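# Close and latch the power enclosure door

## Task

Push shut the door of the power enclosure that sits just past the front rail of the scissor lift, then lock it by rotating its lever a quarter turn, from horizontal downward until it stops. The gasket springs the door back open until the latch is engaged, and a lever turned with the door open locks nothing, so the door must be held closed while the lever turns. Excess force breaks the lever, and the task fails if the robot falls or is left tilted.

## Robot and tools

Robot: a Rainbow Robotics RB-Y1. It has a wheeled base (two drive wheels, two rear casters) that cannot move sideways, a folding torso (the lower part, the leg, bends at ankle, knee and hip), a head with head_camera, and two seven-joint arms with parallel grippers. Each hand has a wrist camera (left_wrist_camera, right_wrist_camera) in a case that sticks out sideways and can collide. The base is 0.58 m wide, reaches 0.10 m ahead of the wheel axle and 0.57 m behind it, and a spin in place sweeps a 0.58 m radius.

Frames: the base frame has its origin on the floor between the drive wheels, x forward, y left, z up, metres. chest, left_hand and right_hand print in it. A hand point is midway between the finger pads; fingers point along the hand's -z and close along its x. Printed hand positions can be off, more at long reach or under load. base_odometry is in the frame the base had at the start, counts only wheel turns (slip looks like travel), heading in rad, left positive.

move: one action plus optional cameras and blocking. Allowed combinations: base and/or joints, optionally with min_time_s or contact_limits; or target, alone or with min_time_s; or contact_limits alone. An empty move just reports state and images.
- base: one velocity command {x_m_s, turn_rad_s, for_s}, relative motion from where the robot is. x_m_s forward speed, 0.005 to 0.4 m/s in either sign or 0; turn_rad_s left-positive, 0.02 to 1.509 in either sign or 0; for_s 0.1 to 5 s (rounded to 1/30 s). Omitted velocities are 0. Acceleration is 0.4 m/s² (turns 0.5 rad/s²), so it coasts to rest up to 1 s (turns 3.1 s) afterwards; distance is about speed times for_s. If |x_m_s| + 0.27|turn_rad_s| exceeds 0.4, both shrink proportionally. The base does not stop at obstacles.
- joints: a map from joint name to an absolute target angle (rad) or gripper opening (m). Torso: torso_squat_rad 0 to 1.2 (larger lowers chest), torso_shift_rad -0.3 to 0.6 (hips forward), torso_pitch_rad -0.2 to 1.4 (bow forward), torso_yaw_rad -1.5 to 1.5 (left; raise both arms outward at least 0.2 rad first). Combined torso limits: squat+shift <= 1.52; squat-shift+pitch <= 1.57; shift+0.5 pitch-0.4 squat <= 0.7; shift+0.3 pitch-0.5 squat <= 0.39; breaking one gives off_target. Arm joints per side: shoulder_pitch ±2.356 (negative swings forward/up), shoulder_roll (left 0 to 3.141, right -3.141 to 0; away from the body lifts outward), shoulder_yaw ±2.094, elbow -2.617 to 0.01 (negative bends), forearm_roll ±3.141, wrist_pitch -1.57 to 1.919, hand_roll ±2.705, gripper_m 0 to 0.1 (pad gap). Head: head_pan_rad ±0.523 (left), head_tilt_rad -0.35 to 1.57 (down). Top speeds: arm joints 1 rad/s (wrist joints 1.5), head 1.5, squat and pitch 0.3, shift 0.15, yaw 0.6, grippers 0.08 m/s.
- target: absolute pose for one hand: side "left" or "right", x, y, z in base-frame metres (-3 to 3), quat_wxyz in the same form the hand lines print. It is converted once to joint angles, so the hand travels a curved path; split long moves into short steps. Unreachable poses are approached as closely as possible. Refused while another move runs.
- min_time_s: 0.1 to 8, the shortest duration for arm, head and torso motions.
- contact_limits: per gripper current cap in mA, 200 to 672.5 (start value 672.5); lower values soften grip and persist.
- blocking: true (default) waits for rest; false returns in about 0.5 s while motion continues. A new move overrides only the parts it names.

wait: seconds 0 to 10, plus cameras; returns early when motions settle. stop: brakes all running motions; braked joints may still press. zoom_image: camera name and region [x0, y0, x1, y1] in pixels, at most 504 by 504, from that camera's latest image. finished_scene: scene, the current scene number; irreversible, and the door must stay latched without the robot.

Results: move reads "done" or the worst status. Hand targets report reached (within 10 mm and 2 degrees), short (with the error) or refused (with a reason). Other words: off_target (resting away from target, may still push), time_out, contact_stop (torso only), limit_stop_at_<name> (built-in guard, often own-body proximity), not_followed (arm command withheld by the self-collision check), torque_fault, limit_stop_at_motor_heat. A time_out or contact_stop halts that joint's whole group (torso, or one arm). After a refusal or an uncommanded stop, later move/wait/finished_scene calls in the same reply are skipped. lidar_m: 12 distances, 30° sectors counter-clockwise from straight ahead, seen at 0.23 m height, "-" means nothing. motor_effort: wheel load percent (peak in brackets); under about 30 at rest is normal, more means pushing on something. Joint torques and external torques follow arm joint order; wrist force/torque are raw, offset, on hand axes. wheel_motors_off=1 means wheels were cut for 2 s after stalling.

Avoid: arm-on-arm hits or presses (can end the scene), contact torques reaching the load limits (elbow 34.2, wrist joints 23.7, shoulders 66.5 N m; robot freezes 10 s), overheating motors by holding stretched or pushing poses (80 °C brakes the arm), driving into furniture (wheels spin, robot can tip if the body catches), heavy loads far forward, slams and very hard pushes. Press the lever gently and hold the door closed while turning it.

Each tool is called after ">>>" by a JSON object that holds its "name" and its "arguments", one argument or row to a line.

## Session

>>> {"name": "move", "arguments": {
  "joints": {"head_tilt_rad": 0.1, "head_pan_rad": 0.5},
  "cameras": ["head_camera"]
}}

Scene clock: 1.00 s.
Joint torques (N m): left_arm=[-2.88 1.12 -0.3 -1.44 0.07 -0.55 -0.24] | right_arm=[-2.65 -2.03 0.03 -0.65 0.15 -0.64 -0.05]
External joint torques (N m): left_arm=[-0.35 -0.34 -0.43 -0.06 0.06 -0.03 -0.23] | right_arm=[-0.86 -0.2 0.11 -0.42 0.12 -0.29 -0.05]
Motor temperatures (°C): left_arm=[39 48 38 45 41 44 52] | right_arm=[35 44 37 46 41 46 41]
Wrist force (N): left_arm=[-7.4 9.9 4.1] | right_arm=[-3.8 12.4 -3.1]
Wrist torque (N m): left_arm=[-0.65 -1.48 0.36] | right_arm=[-1.84 0.26 0.68]
Wrist force, peak (N): left_arm=[-7.4 10.2 4.1] | right_arm=[-3.5 13.1 -3.0]
move: done
base_odometry: x=+0.000 y=+0.000 heading=+0.000
lidar_m: 0.74 0.56 1.16 2.91 1.27 0.74 1.06 0.70 1.20 3.41 1.12 0.54
base_status: not commanded
joint_positions: torso_squat_rad=+0.350 torso_shift_rad=+0.000 torso_pitch_rad=+0.000 torso_yaw_rad=+0.000 left_shoulder_pitch_rad=+0.012 left_shoulder_roll_rad=+0.042 left_shoulder_yaw_rad=+0.031 left_elbow_rad=-0.253 left_forearm_roll_rad=-0.002 left_wrist_pitch_rad=+0.035 left_hand_roll_rad=-0.024 left_gripper_m=+0.099 right_shoulder_pitch_rad=-0.009 right_shoulder_roll_rad=-0.048 right_shoulder_yaw_rad=-0.003 right_elbow_rad=-0.131 right_forearm_roll_rad=-0.042 right_wrist_pitch_rad=-0.012 right_hand_roll_rad=+0.015 right_gripper_m=+0.101 head_pan_rad=+0.500 head_tilt_rad=+0.100
joint_status: all done
wheel_motors_off: 0
motor_effort: left_wheel=+1(1) right_wheel=+2(3)
chest: x=-0.2280 y=-0.0001 z=+1.2475 quat_wxyz=(+1.000, +0.000, +0.000, +0.000) (m; base frame)
left_hand: x=-0.1223 y=+0.2557 z=+0.5704 quat_wxyz=(+0.994, +0.024, -0.103, +0.002) (m; base frame)
right_hand: x=-0.1551 y=-0.2564 z=+0.5669 quat_wxyz=(+0.997, -0.023, -0.076, -0.012) (m; base frame)
pictures: head_camera
Images, in order (width x height): head_camera 896x504.

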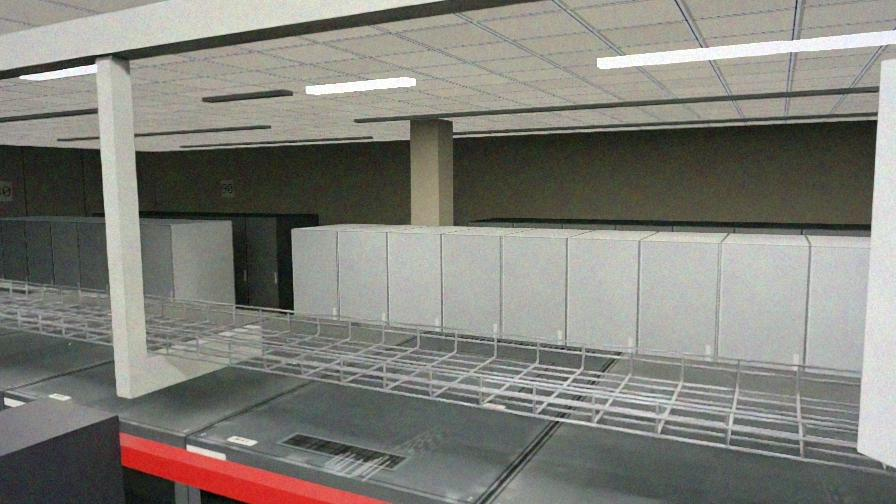

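>>> {"name": "move", "arguments": {
  "joints": {"head_tilt_rad": 0.1, "head_pan_rad": -0.1},
  "cameras": ["head_camera"]
}}

Scene clock: 16.87 s.
Joint torques (N m): left_arm=[-2.69 0.93 -0.15 -1.46 0.04 -0.53 -0.27] | right_arm=[-1.92 -1.64 0.34 -0.76 0.19 -0.75 -0.06]
External joint torques (N m): left_arm=[-0.16 -0.53 -0.28 -0.07 0.04 -0.01 -0.26] | right_arm=[-0.13 0.19 0.42 -0.52 0.16 -0.39 -0.07]
Wrist force (N): left_arm=[-7.4 10.0 3.8] | right_arm=[-3.4 12.5 -2.9]
Wrist torque (N m): left_arm=[-0.65 -1.46 0.36] | right_arm=[-1.84 0.32 0.68]
Wrist force, peak (N): left_arm=[-7.7 10.2 4.1] | right_arm=[-3.3 13.3 -3.7]
move: done
base_odometry: x=+0.000 y=+0.000 heading=+0.000
lidar_m: 0.74 0.56 1.15 2.91 1.27 0.75 1.05 0.70 1.21 3.40 1.11 0.53
base_status: not commanded
joint_positions: torso_squat_rad=+0.350 torso_shift_rad=+0.000 torso_pitch_rad=+0.000 torso_yaw_rad=+0.000 left_shoulder_pitch_rad=+0.012 left_shoulder_roll_rad=+0.042 left_shoulder_yaw_rad=+0.031 left_elbow_rad=-0.253 left_forearm_roll_rad=-0.002 left_wrist_pitch_rad=+0.035 left_hand_roll_rad=-0.024 left_gripper_m=+0.099 right_shoulder_pitch_rad=-0.009 right_shoulder_roll_rad=-0.048 right_shoulder_yaw_rad=-0.003 right_elbow_rad=-0.131 right_forearm_roll_rad=-0.042 right_wrist_pitch_rad=-0.012 right_hand_roll_rad=+0.015 right_gripper_m=+0.101 head_pan_rad=-0.100 head_tilt_rad=+0.100
joint_status: all done
wheel_motors_off: 0
motor_effort: left_wheel=+1(1) right_wheel=+1(3)
chest: x=-0.2280 y=-0.0001 z=+1.2475 quat_wxyz=(+1.000, +0.000, +0.000, +0.000) (m; base frame)
left_hand: x=-0.1223 y=+0.2557 z=+0.5704 quat_wxyz=(+0.994, +0.024, -0.103, +0.002) (m; base frame)
right_hand: x=-0.1551 y=-0.2564 z=+0.5669 quat_wxyz=(+0.997, -0.023, -0.076, -0.012) (m; base frame)
pictures: head_camera
Images, in order (width x height): head_camera 896x504.

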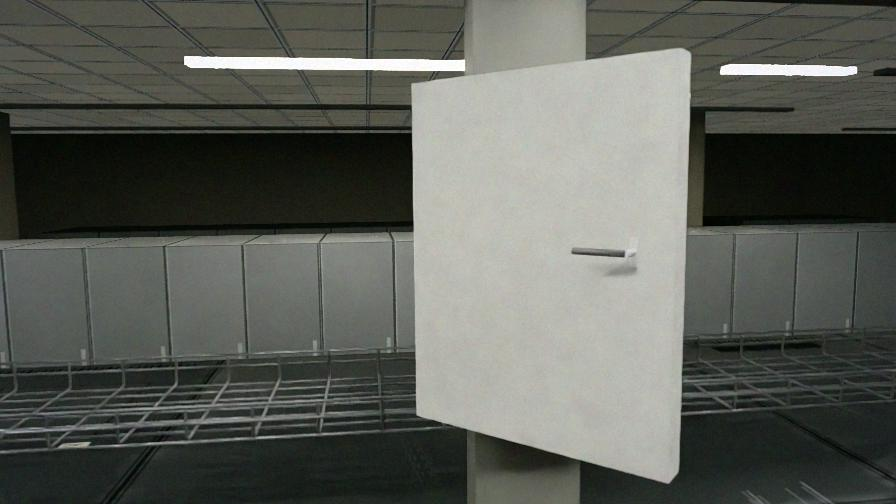

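>>> {"name": "move", "arguments": {
  "joints": {"right_shoulder_pitch_rad": 0.3, "right_shoulder_roll_rad": -0.4, "right_elbow_rad": -2.3, "head_pan_rad": -0.2}
}}

>>> {"name": "move", "arguments": {
  "joints": {"right_shoulder_pitch_rad": 0.35, "right_shoulder_roll_rad": -2.42, "right_shoulder_yaw_rad": -0.69, "right_elbow_rad": -2.55, "right_forearm_roll_rad": -0.4, "right_wrist_pitch_rad": 1.194, "right_hand_roll_rad": -2.18},
  "min_time_s": 2.2
}}

>>> {"name": "move", "arguments": {
  "target": {"side":"right","x":0.20,"y":-0.19,"z":1.44,"quat_wxyz":[0.7071,0,-0.7071,0]},
  "cameras": ["head_camera","right_wrist_camera"]
}}

Scene clock: 31.33 s.
Joint torques (N m): left_arm=[-2.49 1.32 0.01 -1.49 0.04 -0.49 -0.11] | right_arm=[-5.21 -6.17 -4.15 -8.86 0.3 -1.84 -0.17]
External joint torques (N m): left_arm=[0.04 -0.15 -0.13 -0.11 0.04 0.04 -0.1] | right_arm=[0.28 -0.95 -0.14 0.16 0.12 -0.23 -0.21]
Wrist force (N): left_arm=[-7.2 9.9 4.1] | right_arm=[-7.9 14.6 5.2]
Wrist torque (N m): left_arm=[-0.63 -1.44 0.38] | right_arm=[-2.05 -0.01 0.62]
Wrist force, peak (N): left_arm=[-7.7 10.1 4.2] | right_arm=[-8.0 14.8 5.4]
move: done
base_odometry: x=+0.000 y=+0.000 heading=+0.000
lidar_m: 0.74 0.55 1.16 2.90 1.27 0.75 1.06 0.70 1.20 3.41 1.12 0.53
base_status: not commanded
joint_positions: torso_squat_rad=+0.350 torso_shift_rad=+0.000 torso_pitch_rad=+0.000 torso_yaw_rad=+0.000 left_shoulder_pitch_rad=+0.012 left_shoulder_roll_rad=+0.042 left_shoulder_yaw_rad=+0.031 left_elbow_rad=-0.253 left_forearm_roll_rad=-0.002 left_wrist_pitch_rad=+0.035 left_hand_roll_rad=-0.024 left_gripper_m=+0.099 right_shoulder_pitch_rad=+0.300 right_shoulder_roll_rad=-0.400 right_shoulder_yaw_rad=-0.003 right_elbow_rad=-2.300 right_forearm_roll_rad=-0.042 right_wrist_pitch_rad=-0.012 right_hand_roll_rad=+0.015 right_gripper_m=+0.101 head_pan_rad=-0.200 head_tilt_rad=+0.100
joint_status: all done
wheel_motors_off: 0
motor_effort: left_wheel=+1(1) right_wheel=+1(3)
chest: x=-0.2280 y=-0.0001 z=+1.2475 quat_wxyz=(+1.000, +0.000, +0.000, +0.000) (m; base frame)
left_hand: x=-0.1222 y=+0.2557 z=+0.5704 quat_wxyz=(+0.994, +0.024, -0.103, +0.002) (m; base frame)
right_hand: x=+0.1742 y=-0.2529 z=+1.2375 quat_wxyz=(+0.528, -0.089, -0.829, +0.163) (m; base frame)

Scene clock: 34.03 s.
Joint torques (N m): left_arm=[-2.68 1.36 0.04 -1.38 -0.04 -0.48 -0.19] | right_arm=[-9.34 -3.24 -6.44 5.67 1.48 0.66 0.17]
External joint torques (N m): left_arm=[-0.15 -0.1 -0.09 -0.01 -0.05 0.05 -0.18] | right_arm=[0.45 0.35 -0.24 -0.57 0.05 -0.43 0.12]
Wrist force (N): left_arm=[-7.3 9.8 3.8] | right_arm=[-8.6 11.9 3.4]
Wrist torque (N m): left_arm=[-0.64 -1.48 0.38] | right_arm=[-1.83 -0.02 0.63]
Wrist force, peak (N): left_arm=[-7.7 10.0 4.3] | right_arm=[-7.7 15.4 5.3]
move: done
base_odometry: x=+0.000 y=+0.000 heading=+0.000
lidar_m: 0.74 0.56 1.15 2.91 1.28 0.74 1.05 0.70 1.20 3.41 1.11 0.54
base_status: not commanded
joint_positions: torso_squat_rad=+0.350 torso_shift_rad=+0.000 torso_pitch_rad=+0.000 torso_yaw_rad=+0.000 left_shoulder_pitch_rad=+0.012 left_shoulder_roll_rad=+0.042 left_shoulder_yaw_rad=+0.031 left_elbow_rad=-0.253 left_forearm_roll_rad=-0.002 left_wrist_pitch_rad=+0.035 left_hand_roll_rad=-0.024 left_gripper_m=+0.099 right_shoulder_pitch_rad=+0.350 right_shoulder_roll_rad=-2.420 right_shoulder_yaw_rad=-0.690 right_elbow_rad=-2.550 right_forearm_roll_rad=-0.400 right_wrist_pitch_rad=+1.194 right_hand_roll_rad=-2.180 right_gripper_m=+0.101 head_pan_rad=-0.200 head_tilt_rad=+0.100
joint_status: all done
wheel_motors_off: 0
motor_effort: left_wheel=+1(1) right_wheel=-1(2)
chest: x=-0.2280 y=-0.0001 z=+1.2475 quat_wxyz=(+1.000, +0.000, +0.000, +0.000) (m; base frame)
left_hand: x=-0.1222 y=+0.2557 z=+0.5704 quat_wxyz=(+0.994, +0.024, -0.103, +0.002) (m; base frame)
right_hand: x=+0.1986 y=-0.1999 z=+1.4159 quat_wxyz=(+0.704, +0.002, -0.710, -0.004) (m; base frame)

Scene clock: 34.70 s.
Joint torques (N m): left_arm=[-2.76 1.07 -0.37 -1.47 -0.04 -0.54 -0.31] | right_arm=[-9.65 -4.7 -7.08 6.47 1.92 0.81 -0.17]
External joint torques (N m): left_arm=[-0.23 -0.4 -0.51 -0.09 -0.04 -0.02 -0.3] | right_arm=[-0.12 -1.18 -1.02 -0.49 0.46 -0.17 -0.22]
Wrist force (N): left_arm=[-7.2 9.8 4.2] | right_arm=[-8.7 11.8 3.0]
Wrist torque (N m): left_arm=[-0.62 -1.45 0.36] | right_arm=[-1.83 -0.03 0.62]
Wrist force, peak (N): left_arm=[-7.3 10.3 4.1] | right_arm=[-8.2 13.3 2.8]
move: done
base_odometry: x=+0.000 y=+0.000 heading=+0.000
lidar_m: 0.74 0.56 1.15 2.91 1.27 0.75 1.06 0.70 1.20 3.41 1.12 0.54
base_status: not commanded
joint_positions: torso_squat_rad=+0.350 torso_shift_rad=+0.000 torso_pitch_rad=+0.000 torso_yaw_rad=+0.000 left_shoulder_pitch_rad=+0.012 left_shoulder_roll_rad=+0.042 left_shoulder_yaw_rad=+0.031 left_elbow_rad=-0.253 left_forearm_roll_rad=-0.002 left_wrist_pitch_rad=+0.035 left_hand_roll_rad=-0.024 left_gripper_m=+0.099 right_shoulder_pitch_rad=+0.278 right_shoulder_roll_rad=-2.437 right_shoulder_yaw_rad=-0.721 right_elbow_rad=-2.493 right_forearm_roll_rad=-0.527 right_wrist_pitch_rad=+1.134 right_hand_roll_rad=-2.109 right_gripper_m=+0.101 head_pan_rad=-0.200 head_tilt_rad=+0.100
joint_status: all done
wheel_motors_off: 0
motor_effort: left_wheel=+1(1) right_wheel=+2(2)
chest: x=-0.2280 y=-0.0001 z=+1.2475 quat_wxyz=(+1.000, +0.000, +0.000, +0.000) (m; base frame)
left_hand: x=-0.1222 y=+0.2557 z=+0.5704 quat_wxyz=(+0.994, +0.024, -0.103, +0.002) (m; base frame)
right_hand: x=+0.2000 y=-0.1901 z=+1.4400 quat_wxyz=(+0.707, +0.000, -0.707, +0.000) (m; base frame)
right_hand_status: reached (checked arc, planned for 0.3 s): 0 mm and 0.0 deg off.
pictures: head_camera, right_wrist_camera
Images, in order (width x height): head_camera 896x504, right_wrist_camera 644x364.

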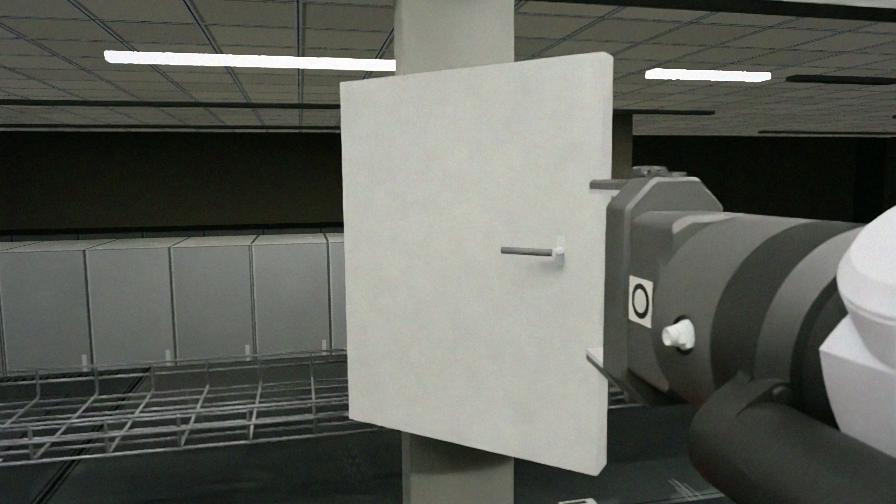

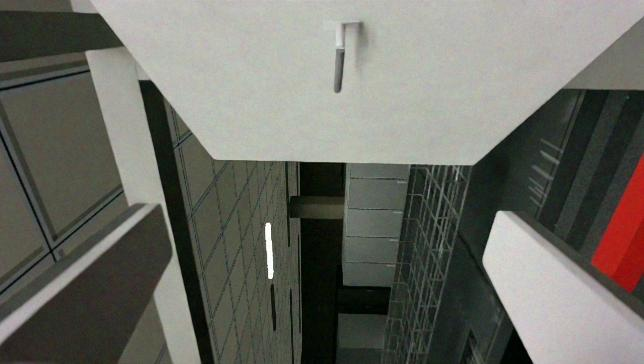

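>>> {"name": "move", "arguments": {
  "target": {"side":"right","x":0.20,"y":-0.195,"z":1.461,"quat_wxyz":[0.7071,0,-0.7071,0]}
}}

>>> {"name": "move", "arguments": {
  "joints": {"torso_shift_rad":0.3},
  "min_time_s": 2,
  "cameras": ["head_camera","right_wrist_camera"]
}}

Scene clock: 38.23 s.
Joint torques (N m): left_arm=[-2.62 1.29 -0.18 -1.34 0.12 -0.54 -0.22] | right_arm=[-9.19 -3.78 -6.9 6.71 1.87 0.6 -0.22]
External joint torques (N m): left_arm=[-0.09 -0.17 -0.32 0.04 0.11 -0.02 -0.21] | right_arm=[-0.03 0.45 -0.71 -0.57 0.38 -0.25 -0.27]
Wrist force (N): left_arm=[-7.5 9.5 3.7] | right_arm=[-8.6 12.1 3.0]
Wrist torque (N m): left_arm=[-0.60 -1.48 0.37] | right_arm=[-1.85 -0.03 0.64]
Wrist force, peak (N): left_arm=[-7.6 10.3 4.3] | right_arm=[-9.6 12.7 3.2]
move: done
base_odometry: x=+0.000 y=+0.000 heading=+0.000
lidar_m: 0.74 0.56 1.15 2.90 1.28 0.75 1.06 0.70 1.21 3.42 1.12 0.54
base_status: not commanded
joint_positions: torso_squat_rad=+0.350 torso_shift_rad=+0.000 torso_pitch_rad=+0.000 torso_yaw_rad=+0.000 left_shoulder_pitch_rad=+0.012 left_shoulder_roll_rad=+0.042 left_shoulder_yaw_rad=+0.031 left_elbow_rad=-0.253 left_forearm_roll_rad=-0.002 left_wrist_pitch_rad=+0.035 left_hand_roll_rad=-0.024 left_gripper_m=+0.099 right_shoulder_pitch_rad=+0.218 right_shoulder_roll_rad=-2.398 right_shoulder_yaw_rad=-0.718 right_elbow_rad=-2.456 right_forearm_roll_rad=-0.589 right_wrist_pitch_rad=+1.085 right_hand_roll_rad=-2.030 right_gripper_m=+0.101 head_pan_rad=-0.200 head_tilt_rad=+0.100
joint_status: all done
wheel_motors_off: 0
motor_effort: left_wheel=+1(1) right_wheel=+1(2)
chest: x=-0.2280 y=-0.0001 z=+1.2475 quat_wxyz=(+1.000, +0.000, +0.000, +0.000) (m; base frame)
left_hand: x=-0.1222 y=+0.2557 z=+0.5704 quat_wxyz=(+0.994, +0.024, -0.103, +0.002) (m; base frame)
right_hand: x=+0.1994 y=-0.1942 z=+1.4608 quat_wxyz=(+0.704, +0.002, -0.710, -0.001) (m; base frame)
right_hand_status: reached (checked arc, planned for 0.3 s): 1 mm and 0.5 deg off.

Scene clock: 41.00 s.
Joint torques (N m): left_arm=[-2.71 1.17 -0.26 -1.4 0.03 -0.52 -0.25] | right_arm=[-9.39 -3.47 -6.68 6.79 1.78 0.73 -0.18]
External joint torques (N m): left_arm=[-0.21 -0.29 -0.4 -0.04 0.02 0 -0.24] | right_arm=[-0.22 0.75 -0.48 -0.48 0.29 -0.11 -0.23]
Wrist force (N): left_arm=[-7.2 9.7 4.1] | right_arm=[-8.5 12.3 2.9]
Wrist torque (N m): left_arm=[-0.64 -1.46 0.40] | right_arm=[-1.89 -0.01 0.63]
Wrist force, peak (N): left_arm=[-7.7 10.1 4.1] | right_arm=[-8.8 12.8 3.1]
move: done
base_odometry: x=+0.000 y=+0.000 heading=+0.000
lidar_m: 0.74 0.56 1.15 2.91 1.27 0.75 1.06 0.70 1.21 3.41 1.11 0.53
base_status: not commanded
joint_positions: torso_squat_rad=+0.350 torso_shift_rad=+0.300 torso_pitch_rad=+0.000 torso_yaw_rad=+0.000 left_shoulder_pitch_rad=+0.012 left_shoulder_roll_rad=+0.042 left_shoulder_yaw_rad=+0.031 left_elbow_rad=-0.253 left_forearm_roll_rad=-0.002 left_wrist_pitch_rad=+0.035 left_hand_roll_rad=-0.024 left_gripper_m=+0.099 right_shoulder_pitch_rad=+0.218 right_shoulder_roll_rad=-2.398 right_shoulder_yaw_rad=-0.718 right_elbow_rad=-2.456 right_forearm_roll_rad=-0.589 right_wrist_pitch_rad=+1.085 right_hand_roll_rad=-2.030 right_gripper_m=+0.101 head_pan_rad=-0.200 head_tilt_rad=+0.100
joint_status: all done
wheel_motors_off: 0
motor_effort: left_wheel=+1(1) right_wheel=-1(2)
chest: x=-0.0336 y=-0.0001 z=+1.2181 quat_wxyz=(+1.000, +0.000, +0.000, +0.000) (m; base frame)
left_hand: x=+0.0720 y=+0.2557 z=+0.5410 quat_wxyz=(+0.994, +0.024, -0.103, +0.002) (m; base frame)
right_hand: x=+0.3939 y=-0.1942 z=+1.4313 quat_wxyz=(+0.704, +0.002, -0.710, -0.001) (m; base frame)
pictures: head_camera, right_wrist_camera
Images, in order (width x height): head_camera 896x504, right_wrist_camera 644x364.

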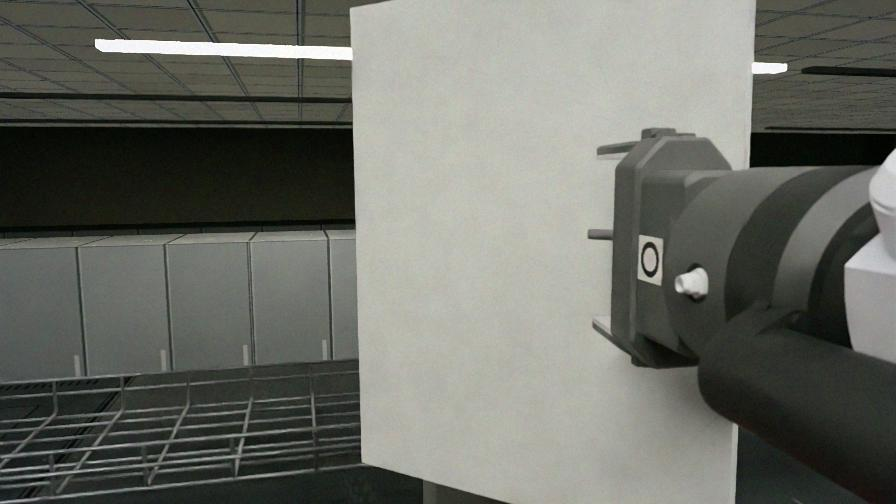

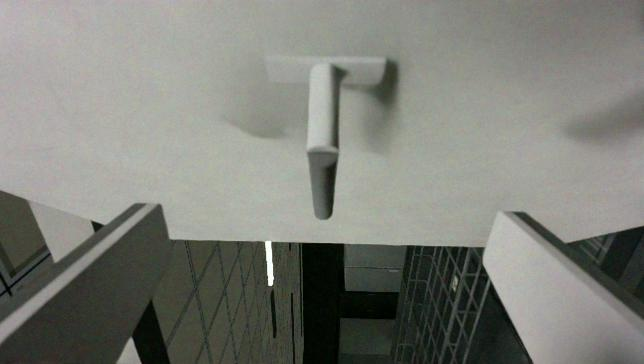

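>>> {"name": "move", "arguments": {
  "target": {"side":"right","x":0.45,"y":-0.195,"z":1.431,"quat_wxyz":[0.7044,-0.0616,-0.7044,-0.0616]},
  "min_time_s": 1,
  "cameras": ["right_wrist_camera"]
}}

>>> {"name": "move", "arguments": {
  "target": {"side":"right","x":0.50,"y":-0.22,"z":1.431,"quat_wxyz":[0.7064,-0.0308,-0.7064,-0.0308]},
  "min_time_s": 1,
  "cameras": ["head_camera","right_wrist_camera"]
}}

Scene clock: 46.93 s.
Joint torques (N m): left_arm=[-2.4 1.16 -0.14 -1.4 0 -0.52 -0.16] | right_arm=[-11.67 -0.51 -6.54 7.54 1.4 0.95 -0.03]
External joint torques (N m): left_arm=[0.09 -0.3 -0.28 -0.03 -0.01 0 -0.15] | right_arm=[0.61 -0.42 -1.17 -0.22 -0.02 -0.1 -0.08]
Wrist force (N): left_arm=[-7.0 9.6 4.3] | right_arm=[-8.4 12.4 2.7]
Wrist torque (N m): left_arm=[-0.62 -1.41 0.39] | right_arm=[-1.88 -0.01 0.64]
Wrist force, peak (N): left_arm=[-7.8 10.1 4.1] | right_arm=[-8.9 14.0 6.6]
move: done
base_odometry: x=+0.000 y=+0.000 heading=+0.000
lidar_m: 0.74 0.56 1.16 2.91 1.27 0.75 1.05 0.70 1.21 3.40 1.12 0.53
base_status: not commanded
joint_positions: torso_squat_rad=+0.350 torso_shift_rad=+0.300 torso_pitch_rad=+0.000 torso_yaw_rad=+0.000 left_shoulder_pitch_rad=+0.012 left_shoulder_roll_rad=+0.042 left_shoulder_yaw_rad=+0.031 left_elbow_rad=-0.253 left_forearm_roll_rad=-0.002 left_wrist_pitch_rad=+0.035 left_hand_roll_rad=-0.024 left_gripper_m=+0.099 right_shoulder_pitch_rad=+0.360 right_shoulder_roll_rad=-2.701 right_shoulder_yaw_rad=-0.744 right_elbow_rad=-2.205 right_forearm_roll_rad=-0.679 right_wrist_pitch_rad=+1.139 right_hand_roll_rad=-2.151 right_gripper_m=+0.101 head_pan_rad=-0.200 head_tilt_rad=+0.100
joint_status: all done
wheel_motors_off: 0
motor_effort: left_wheel=+1(1) right_wheel=+1(2)
chest: x=-0.0336 y=-0.0001 z=+1.2181 quat_wxyz=(+1.000, +0.000, +0.000, +0.000) (m; base frame)
left_hand: x=+0.0720 y=+0.2557 z=+0.5410 quat_wxyz=(+0.994, +0.024, -0.103, +0.002) (m; base frame)
right_hand: x=+0.4499 y=-0.1950 z=+1.4310 quat_wxyz=(+0.704, -0.062, -0.704, -0.062) (m; base frame)
right_hand_status: reached (checked arc, planned for 1.0 s): 0 mm and 0.0 deg off.
pictures: right_wrist_camera
Images, in order (width x height): right_wrist_camera 644x364.

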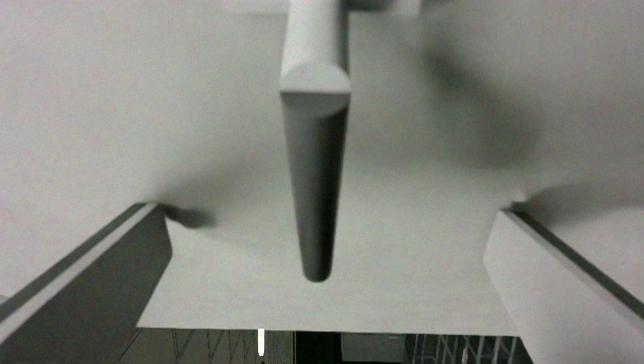

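Scene clock: 48.27 s.
Joint torques (N m): left_arm=[-2.58 1.1 -0.05 -1.48 0.03 -0.53 -0.17] | right_arm=[-13.57 0.94 -6.12 7.52 1.76 0.91 0.18]
External joint torques (N m): left_arm=[-0.08 -0.36 -0.19 -0.11 0.03 -0.01 -0.16] | right_arm=[0.71 1.91 0.55 -0.1 0.53 -0.11 0.12]
Wrist force (N): left_arm=[-7.1 10.0 4.3] | right_arm=[-8.5 12.0 3.2]
Wrist torque (N m): left_arm=[-0.66 -1.42 0.39] | right_arm=[-1.83 0.00 0.64]
Wrist force, peak (N): left_arm=[-7.4 10.1 4.6] | right_arm=[-9.4 12.8 5.8]
move: done
base_odometry: x=+0.000 y=+0.000 heading=+0.000
lidar_m: 0.74 0.56 1.15 2.90 1.26 0.75 1.06 0.70 1.20 3.40 1.11 0.54
base_status: not commanded
joint_positions: torso_squat_rad=+0.350 torso_shift_rad=+0.300 torso_pitch_rad=+0.000 torso_yaw_rad=+0.000 left_shoulder_pitch_rad=+0.012 left_shoulder_roll_rad=+0.042 left_shoulder_yaw_rad=+0.031 left_elbow_rad=-0.253 left_forearm_roll_rad=-0.002 left_wrist_pitch_rad=+0.035 left_hand_roll_rad=-0.024 left_gripper_m=+0.099 right_shoulder_pitch_rad=+0.484 right_shoulder_roll_rad=-2.632 right_shoulder_yaw_rad=-0.709 right_elbow_rad=-2.038 right_forearm_roll_rad=-0.490 right_wrist_pitch_rad=+0.912 right_hand_roll_rad=-2.132 right_gripper_m=+0.101 head_pan_rad=-0.200 head_tilt_rad=+0.100
joint_status: all done
wheel_motors_off: 0
motor_effort: left_wheel=+1(1) right_wheel=+0(3)
chest: x=-0.0337 y=-0.0001 z=+1.2181 quat_wxyz=(+1.000, +0.000, +0.000, +0.000) (m; base frame)
left_hand: x=+0.0721 y=+0.2557 z=+0.5410 quat_wxyz=(+0.994, +0.024, -0.103, +0.002) (m; base frame)
right_hand: x=+0.4999 y=-0.2197 z=+1.4311 quat_wxyz=(+0.706, -0.031, -0.706, -0.031) (m; base frame)
right_hand_status: reached (checked arc, planned for 1.0 s): 0 mm and 0.0 deg off.
pictures: head_camera, right_wrist_camera
Images, in order (width x height): head_camera 896x504, right_wrist_camera 644x364.

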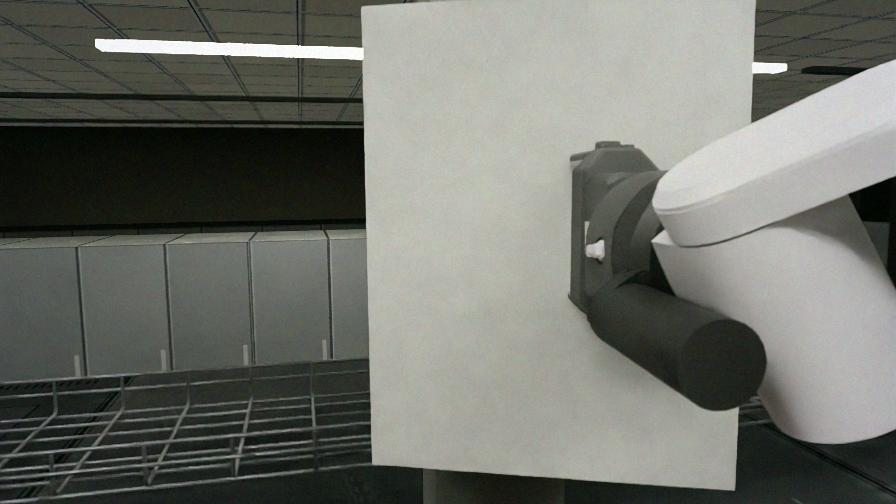

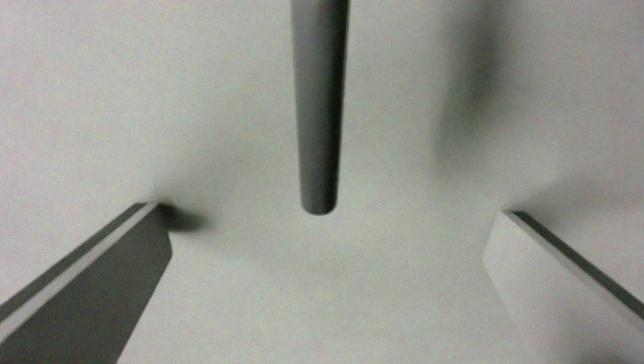

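>>> {"name": "move", "arguments": {
  "target": {"side":"right","x":0.525,"y":-0.250,"z":1.432,"quat_wxyz":[0.7071,-0.0062,-0.7071,-0.0062]},
  "min_time_s": 1,
  "cameras": ["head_camera","right_wrist_camera"]
}}

Scene clock: 52.77 s.
Joint torques (N m): left_arm=[-2.58 1.18 -0.12 -1.33 0.09 -0.47 -0.24] | right_arm=[-14.56 -1.38 -7.11 7.43 1.43 0.9 0.27]
External joint torques (N m): left_arm=[-0.08 -0.28 -0.25 0.04 0.08 0.05 -0.23] | right_arm=[0.48 0.86 0.54 0.07 0.42 -0.12 0.22]
Wrist force (N): left_arm=[-7.8 10.1 3.9] | right_arm=[-8.9 12.5 4.2]
Wrist torque (N m): left_arm=[-0.68 -1.49 0.39] | right_arm=[-1.85 0.03 0.61]
Wrist force, peak (N): left_arm=[-7.4 10.3 4.4] | right_arm=[-9.1 14.1 4.9]
move: done
base_odometry: x=+0.000 y=+0.000 heading=+0.000
lidar_m: 0.75 0.56 1.16 2.90 1.27 0.75 1.05 0.70 1.21 3.40 1.12 0.53
base_status: not commanded
joint_positions: torso_squat_rad=+0.350 torso_shift_rad=+0.300 torso_pitch_rad=+0.000 torso_yaw_rad=+0.000 left_shoulder_pitch_rad=+0.012 left_shoulder_roll_rad=+0.042 left_shoulder_yaw_rad=+0.031 left_elbow_rad=-0.253 left_forearm_roll_rad=-0.002 left_wrist_pitch_rad=+0.035 left_hand_roll_rad=-0.024 left_gripper_m=+0.099 right_shoulder_pitch_rad=+0.551 right_shoulder_roll_rad=-2.546 right_shoulder_yaw_rad=-0.688 right_elbow_rad=-1.928 right_forearm_roll_rad=-0.353 right_wrist_pitch_rad=+0.721 right_hand_roll_rad=-2.128 right_gripper_m=+0.101 head_pan_rad=-0.200 head_tilt_rad=+0.100
joint_status: all done
wheel_motors_off: 0
motor_effort: left_wheel=+1(1) right_wheel=+2(3)
chest: x=-0.0337 y=-0.0001 z=+1.2181 quat_wxyz=(+1.000, +0.000, +0.000, +0.000) (m; base frame)
left_hand: x=+0.0721 y=+0.2557 z=+0.5410 quat_wxyz=(+0.994, +0.024, -0.103, +0.002) (m; base frame)
right_hand: x=+0.5243 y=-0.2499 z=+1.4320 quat_wxyz=(+0.707, -0.007, -0.707, -0.006) (m; base frame)
right_hand_status: reached (checked arc, planned for 1.0 s): 1 mm and 0.1 deg off.
pictures: head_camera, right_wrist_camera
Images, in order (width x height): head_camera 896x504, right_wrist_camera 644x364.

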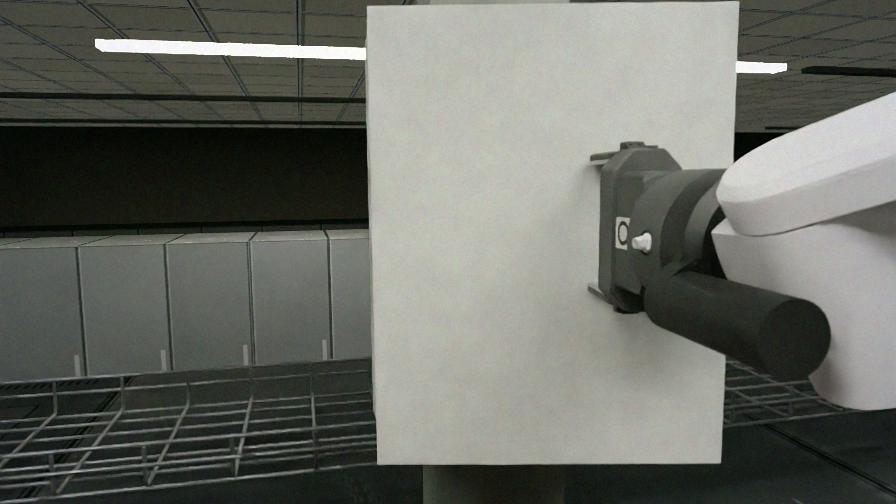

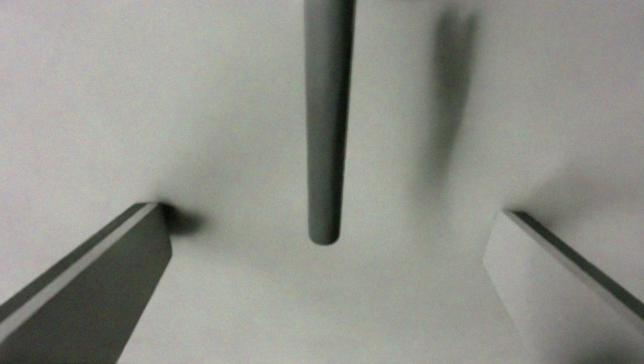

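>>> {"name": "move", "arguments": {
  "target": {"side":"right","x":0.540,"y":-0.268,"z":1.432,"quat_wxyz":[0.7071,0,-0.7071,0]},
  "min_time_s": 1,
  "cameras": ["head_camera","right_wrist_camera"]
}}

Scene clock: 55.77 s.
Joint torques (N m): left_arm=[-2.47 0.97 0.2 -1.38 -0.01 -0.52 -0.2] | right_arm=[-14.87 -0.95 -9.54 7.37 1.39 0.74 -0.37]
External joint torques (N m): left_arm=[0.02 -0.49 0.06 -0.02 -0.02 0 -0.19] | right_arm=[0.79 1.5 -1.55 0.1 0.52 -0.31 -0.42]
Wrist force (N): left_arm=[-7.5 10.0 3.9] | right_arm=[-8.8 12.9 4.7]
Wrist torque (N m): left_arm=[-0.65 -1.49 0.38] | right_arm=[-1.88 0.04 0.60]
Wrist force, peak (N): left_arm=[-7.5 10.1 4.4] | right_arm=[-9.4 13.2 5.0]
move: done
base_odometry: x=+0.000 y=+0.000 heading=+0.000
lidar_m: 0.74 0.56 1.15 2.90 1.27 0.75 1.05 0.70 1.20 3.40 1.12 0.53
base_status: not commanded
joint_positions: torso_squat_rad=+0.350 torso_shift_rad=+0.300 torso_pitch_rad=+0.000 torso_yaw_rad=+0.000 left_shoulder_pitch_rad=+0.012 left_shoulder_roll_rad=+0.042 left_shoulder_yaw_rad=+0.031 left_elbow_rad=-0.253 left_forearm_roll_rad=-0.002 left_wrist_pitch_rad=+0.035 left_hand_roll_rad=-0.024 left_gripper_m=+0.099 right_shoulder_pitch_rad=+0.603 right_shoulder_roll_rad=-2.527 right_shoulder_yaw_rad=-0.691 right_elbow_rad=-1.844 right_forearm_roll_rad=-0.287 right_wrist_pitch_rad=+0.627 right_hand_roll_rad=-2.146 right_gripper_m=+0.101 head_pan_rad=-0.200 head_tilt_rad=+0.100
joint_status: all done
wheel_motors_off: 0
motor_effort: left_wheel=+1(1) right_wheel=-1(2)
chest: x=-0.0337 y=-0.0001 z=+1.2181 quat_wxyz=(+1.000, +0.000, +0.000, +0.000) (m; base frame)
left_hand: x=+0.0721 y=+0.2557 z=+0.5410 quat_wxyz=(+0.994, +0.024, -0.103, +0.002) (m; base frame)
right_hand: x=+0.5399 y=-0.2679 z=+1.4319 quat_wxyz=(+0.707, +0.000, -0.707, +0.000) (m; base frame)
right_hand_status: reached (checked arc, planned for 1.0 s): 0 mm and 0.0 deg off.
pictures: head_camera, right_wrist_camera
Images, in order (width x height): head_camera 896x504, right_wrist_camera 644x364.

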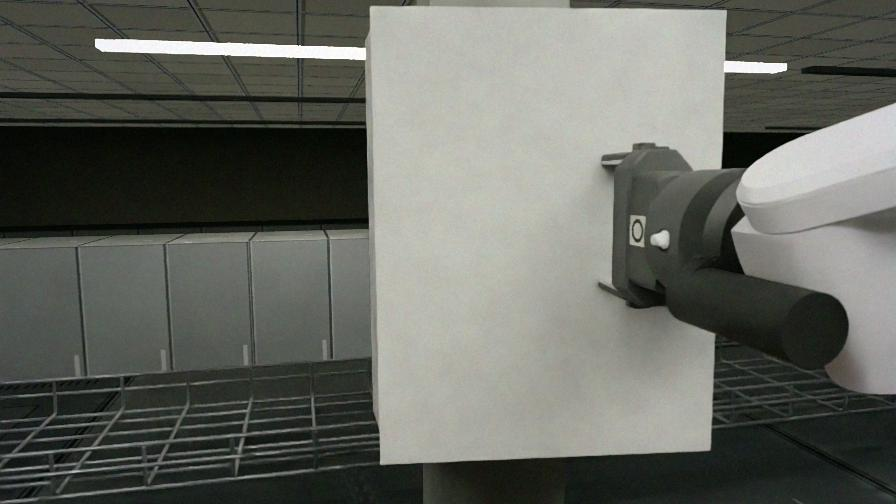

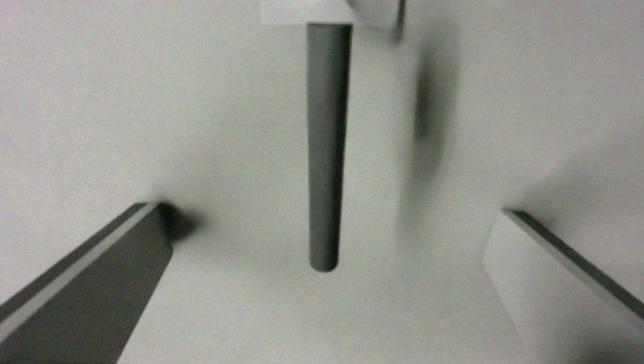

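>>> {"name": "move", "arguments": {
  "target": {"side":"right","x":0.560,"y":-0.278,"z":1.432,"quat_wxyz":[0.7071,0,-0.7071,0]},
  "min_time_s": 1,
  "cameras": ["head_camera","right_wrist_camera"]
}}

Scene clock: 59.17 s.
Joint torques (N m): left_arm=[-2.52 0.96 0.01 -1.39 0.03 -0.46 -0.15] | right_arm=[-16.13 -3.78 -10.28 7.46 1.38 0.6 -0.19]
External joint torques (N m): left_arm=[-0.02 -0.5 -0.12 -0.02 0.03 0.06 -0.14] | right_arm=[0.53 -1.97 -2.33 0.09 0.62 -0.5 -0.24]
Wrist force (N): left_arm=[-7.4 9.7 4.1] | right_arm=[-8.7 12.1 5.6]
Wrist torque (N m): left_arm=[-0.63 -1.46 0.38] | right_arm=[-1.92 0.11 0.66]
Wrist force, peak (N): left_arm=[-7.5 10.3 4.6] | right_arm=[-9.3 13.3 5.7]
move: done
base_odometry: x=+0.000 y=+0.000 heading=+0.000
lidar_m: 0.74 0.56 1.16 2.90 1.27 0.75 1.05 0.70 1.21 3.41 1.12 0.54
base_status: not commanded
joint_positions: torso_squat_rad=+0.350 torso_shift_rad=+0.300 torso_pitch_rad=+0.000 torso_yaw_rad=+0.000 left_shoulder_pitch_rad=+0.012 left_shoulder_roll_rad=+0.042 left_shoulder_yaw_rad=+0.031 left_elbow_rad=-0.253 left_forearm_roll_rad=-0.002 left_wrist_pitch_rad=+0.035 left_hand_roll_rad=-0.024 left_gripper_m=+0.099 right_shoulder_pitch_rad=+0.666 right_shoulder_roll_rad=-2.559 right_shoulder_yaw_rad=-0.705 right_elbow_rad=-1.738 right_forearm_roll_rad=-0.251 right_wrist_pitch_rad=+0.563 right_hand_roll_rad=-2.182 right_gripper_m=+0.101 head_pan_rad=-0.200 head_tilt_rad=+0.100
joint_status: all done
wheel_motors_off: 0
motor_effort: left_wheel=+1(1) right_wheel=+0(4)
chest: x=-0.0337 y=-0.0001 z=+1.2181 quat_wxyz=(+1.000, +0.000, +0.000, +0.000) (m; base frame)
left_hand: x=+0.0721 y=+0.2557 z=+0.5410 quat_wxyz=(+0.994, +0.024, -0.103, +0.002) (m; base frame)
right_hand: x=+0.5598 y=-0.2783 z=+1.4319 quat_wxyz=(+0.707, +0.000, -0.707, +0.000) (m; base frame)
right_hand_status: reached (checked arc, planned for 1.0 s): 0 mm and 0.0 deg off.
pictures: head_camera, right_wrist_camera
Images, in order (width x height): head_camera 896x504, right_wrist_camera 644x364.

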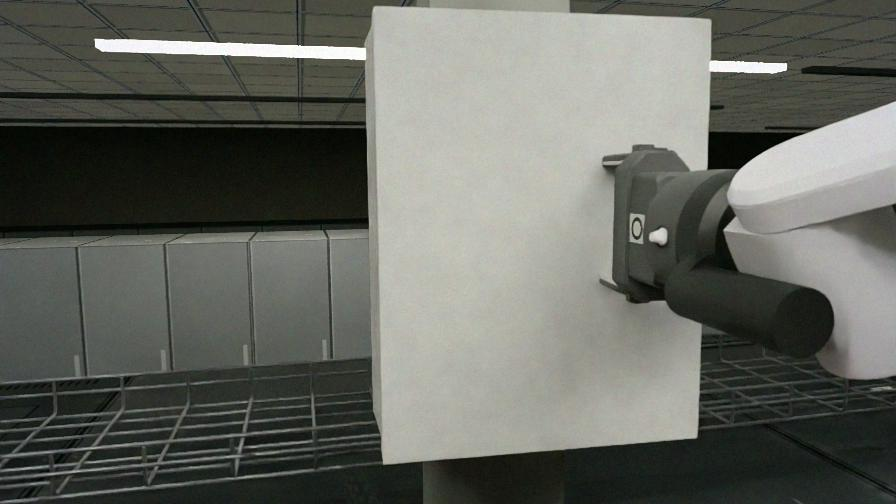

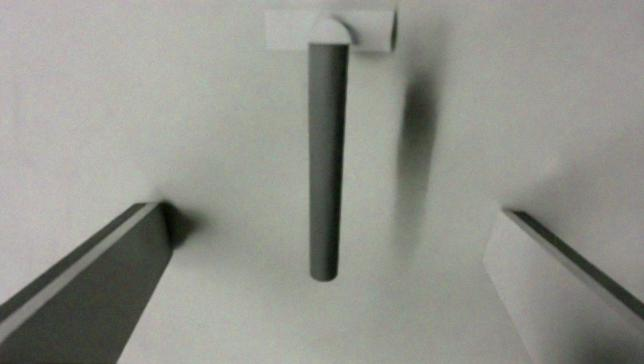

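>>> {"name": "move", "arguments": {
  "target": {"side":"right","x":0.575,"y":-0.283,"z":1.432,"quat_wxyz":[0.7071,0,-0.7071,0]},
  "min_time_s": 0.8,
  "cameras": ["head_camera","right_wrist_camera"]
}}

Scene clock: 62.03 s.
Joint torques (N m): left_arm=[-2.73 1.11 -0.08 -1.31 0.07 -0.54 -0.16] | right_arm=[-15.8 -2.22 -8.9 14.77 2.16 3.42 -0.1]
External joint torques (N m): left_arm=[-0.16 -0.35 -0.22 0.09 0.06 -0.02 -0.15] | right_arm=[1.6 -1.05 -1.08 7.26 1.49 2.25 -0.16]
Wrist force (N): left_arm=[-7.1 9.6 4.2] | right_arm=[-11.0 13.6 47.8]
Wrist torque (N m): left_arm=[-0.66 -1.43 0.40] | right_arm=[-1.48 2.59 0.56]
Wrist force, peak (N): left_arm=[-7.6 10.0 4.4] | right_arm=[-10.6 14.6 52.1]
move: done
base_odometry: x=+0.000 y=+0.000 heading=+0.000
lidar_m: 0.74 0.56 1.15 2.91 1.26 0.75 1.05 0.70 1.20 3.41 1.11 0.53
base_status: not commanded
joint_positions: torso_squat_rad=+0.350 torso_shift_rad=+0.299 torso_pitch_rad=-0.002 torso_yaw_rad=+0.000 left_shoulder_pitch_rad=+0.012 left_shoulder_roll_rad=+0.042 left_shoulder_yaw_rad=+0.031 left_elbow_rad=-0.253 left_forearm_roll_rad=-0.002 left_wrist_pitch_rad=+0.035 left_hand_roll_rad=-0.024 left_gripper_m=+0.099 right_shoulder_pitch_rad=+0.715 right_shoulder_roll_rad=-2.591 right_shoulder_yaw_rad=-0.720 right_elbow_rad=-1.657 right_forearm_roll_rad=-0.229 right_wrist_pitch_rad=+0.518 right_hand_roll_rad=-2.210 right_gripper_m=+0.101 head_pan_rad=-0.200 head_tilt_rad=+0.100
joint_status: all done
wheel_motors_off: 0
motor_effort: left_wheel=+1(2) right_wheel=+13(14)
chest: x=-0.0348 y=-0.0001 z=+1.2182 quat_wxyz=(+1.000, +0.000, -0.001, +0.000) (m; base frame)
left_hand: x=+0.0722 y=+0.2557 z=+0.5413 quat_wxyz=(+0.994, +0.024, -0.104, +0.002) (m; base frame)
right_hand: x=+0.5730 y=-0.2825 z=+1.4326 quat_wxyz=(+0.707, +0.001, -0.707, +0.000) (m; base frame)
right_hand_status: reached (checked arc, planned for 0.8 s): 2 mm and 0.1 deg off.
pictures: head_camera, right_wrist_camera
Images, in order (width x height): head_camera 896x504, right_wrist_camera 644x364.

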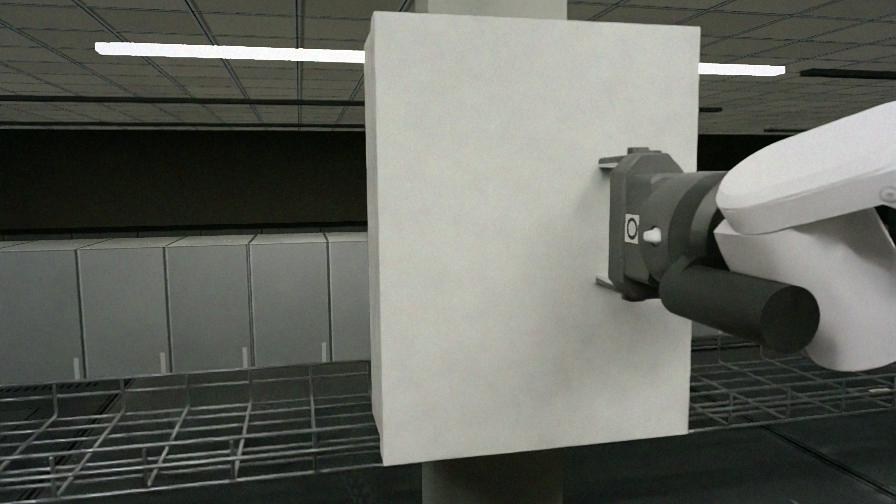

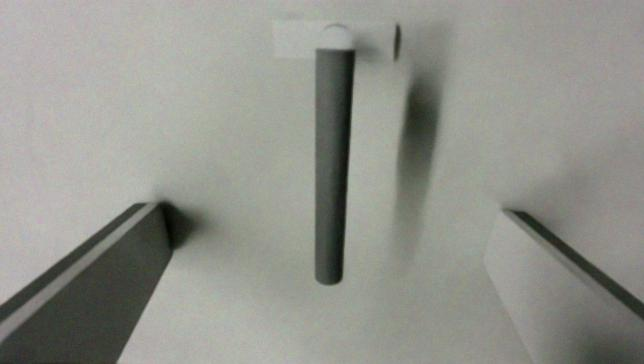

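>>> {"name": "move", "arguments": {
  "target": {"side":"right","x":0.583,"y":-0.288,"z":1.431,"quat_wxyz":[0.7071,0,-0.7071,0]},
  "min_time_s": 0.6,
  "cameras": ["head_camera","right_wrist_camera"]
}}

>>> {"name": "move", "arguments": {
  "joints": {"right_gripper_m":0.003},
  "contact_limits": {"right_gripper_m":500},
  "cameras": ["head_camera","right_wrist_camera"]
}}

Scene clock: 65.07 s.
Joint torques (N m): left_arm=[-2.82 1.17 0.02 -1.6 0.05 -0.55 -0.25] | right_arm=[-12.14 0.14 -5.03 28.54 3.47 9.84 0.58]
External joint torques (N m): left_arm=[-0.12 -0.28 -0.11 -0.16 0.04 -0.02 -0.23] | right_arm=[5.75 0.88 2.73 20.99 2.85 8.66 0.53]
Wrist force (N): left_arm=[-7.4 9.8 4.0] | right_arm=[-15.7 25.5 115.7]
Wrist torque (N m): left_arm=[-0.64 -1.47 0.37] | right_arm=[-0.60 6.32 -0.09]
Wrist force, peak (N): left_arm=[-7.9 10.2 4.0] | right_arm=[-15.3 26.2 117.8]
move: done
base_odometry: x=+0.000 y=+0.000 heading=-0.001
lidar_m: 0.74 0.55 1.16 2.91 1.27 0.75 1.05 0.70 1.20 3.43 1.12 0.53
base_status: not commanded
joint_positions: torso_squat_rad=+0.351 torso_shift_rad=+0.298 torso_pitch_rad=-0.005 torso_yaw_rad=-0.001 left_shoulder_pitch_rad=+0.012 left_shoulder_roll_rad=+0.042 left_shoulder_yaw_rad=+0.031 left_elbow_rad=-0.253 left_forearm_roll_rad=-0.002 left_wrist_pitch_rad=+0.035 left_hand_roll_rad=-0.024 left_gripper_m=+0.099 right_shoulder_pitch_rad=+0.751 right_shoulder_roll_rad=-2.608 right_shoulder_yaw_rad=-0.733 right_elbow_rad=-1.607 right_forearm_roll_rad=-0.208 right_wrist_pitch_rad=+0.487 right_hand_roll_rad=-2.231 right_gripper_m=+0.101 head_pan_rad=-0.200 head_tilt_rad=+0.100
joint_status: all done
wheel_motors_off: 0
motor_effort: left_wheel=+4(4) right_wheel=+35(37)
chest: x=-0.0367 y=+0.0001 z=+1.2184 quat_wxyz=(+1.000, +0.000, -0.002, +0.000) (m; base frame)
left_hand: x=+0.0724 y=+0.2557 z=+0.5417 quat_wxyz=(+0.994, +0.024, -0.105, +0.002) (m; base frame)
right_hand: x=+0.5798 y=-0.2852 z=+1.4318 quat_wxyz=(+0.707, +0.002, -0.707, +0.002) (m; base frame)
right_hand_status: reached (checked arc, planned for 0.6 s): 4 mm and 0.3 deg off.
pictures: head_camera, right_wrist_camera
Images, in order (width x height): head_camera 896x504, right_wrist_camera 644x364.

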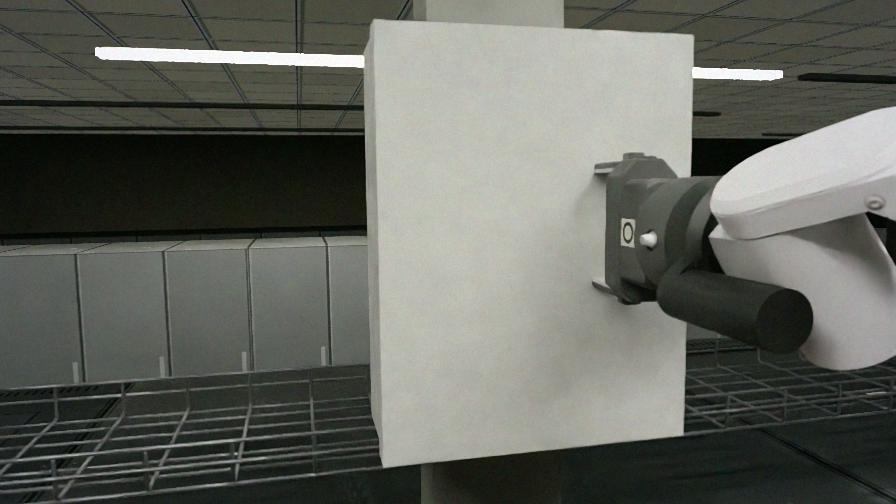

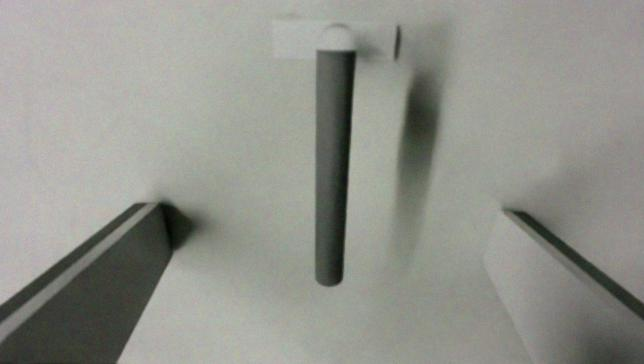

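Scene clock: 66.73 s.
Joint torques (N m): left_arm=[-2.96 1.12 -0.06 -1.42 0.05 -0.53 -0.25] | right_arm=[-16.87 -5.12 -10.53 23.68 2.49 5.24 -0.18]
External joint torques (N m): left_arm=[-0.27 -0.35 -0.2 0.02 0.05 0 -0.24] | right_arm=[1.03 -4.33 -2.75 16.14 1.87 4.07 -0.23]
Wrist force (N): left_arm=[-7.3 9.6 4.2] | right_arm=[-22.4 13.1 116.3]
Wrist torque (N m): left_arm=[-0.62 -1.45 0.38] | right_arm=[-0.96 1.68 0.98]
Wrist force, peak (N): left_arm=[-7.6 10.0 4.5] | right_arm=[-22.7 25.1 119.1]
move: done
base_odometry: x=+0.000 y=+0.000 heading=-0.001
lidar_m: 0.75 0.56 1.15 2.90 1.27 0.75 1.05 0.69 1.20 3.43 1.12 0.54
base_status: not commanded
joint_positions: torso_squat_rad=+0.351 torso_shift_rad=+0.298 torso_pitch_rad=-0.005 torso_yaw_rad=-0.001 left_shoulder_pitch_rad=+0.012 left_shoulder_roll_rad=+0.042 left_shoulder_yaw_rad=+0.031 left_elbow_rad=-0.253 left_forearm_roll_rad=-0.002 left_wrist_pitch_rad=+0.035 left_hand_roll_rad=-0.024 left_gripper_m=+0.099 right_shoulder_pitch_rad=+0.752 right_shoulder_roll_rad=-2.607 right_shoulder_yaw_rad=-0.732 right_elbow_rad=-1.606 right_forearm_roll_rad=-0.207 right_wrist_pitch_rad=+0.488 right_hand_roll_rad=-2.231 right_gripper_m=+0.007 head_pan_rad=-0.200 head_tilt_rad=+0.100
joint_status: all done
wheel_motors_off: 0
motor_effort: left_wheel=+4(4) right_wheel=+44(44)
contact_limits: right_gripper_m 500 mA
chest: x=-0.0367 y=-0.0002 z=+1.2184 quat_wxyz=(+1.000, +0.000, -0.002, -0.001) (m; base frame)
left_hand: x=+0.0725 y=+0.2557 z=+0.5418 quat_wxyz=(+0.994, +0.024, -0.105, +0.001) (m; base frame)
right_hand: x=+0.5799 y=-0.2877 z=+1.4314 quat_wxyz=(+0.707, +0.001, -0.707, +0.000) (m; base frame)
pictures: head_camera, right_wrist_camera
Images, in order (width x height): head_camera 896x504, right_wrist_camera 644x364.

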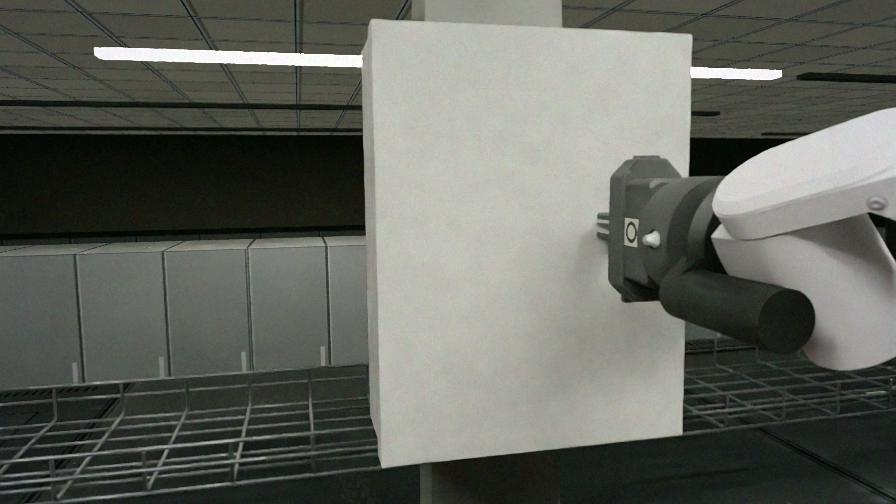

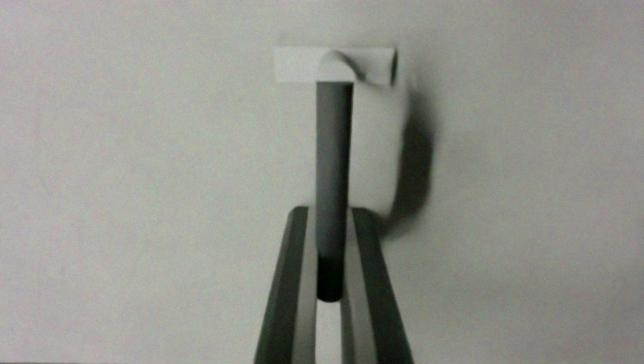

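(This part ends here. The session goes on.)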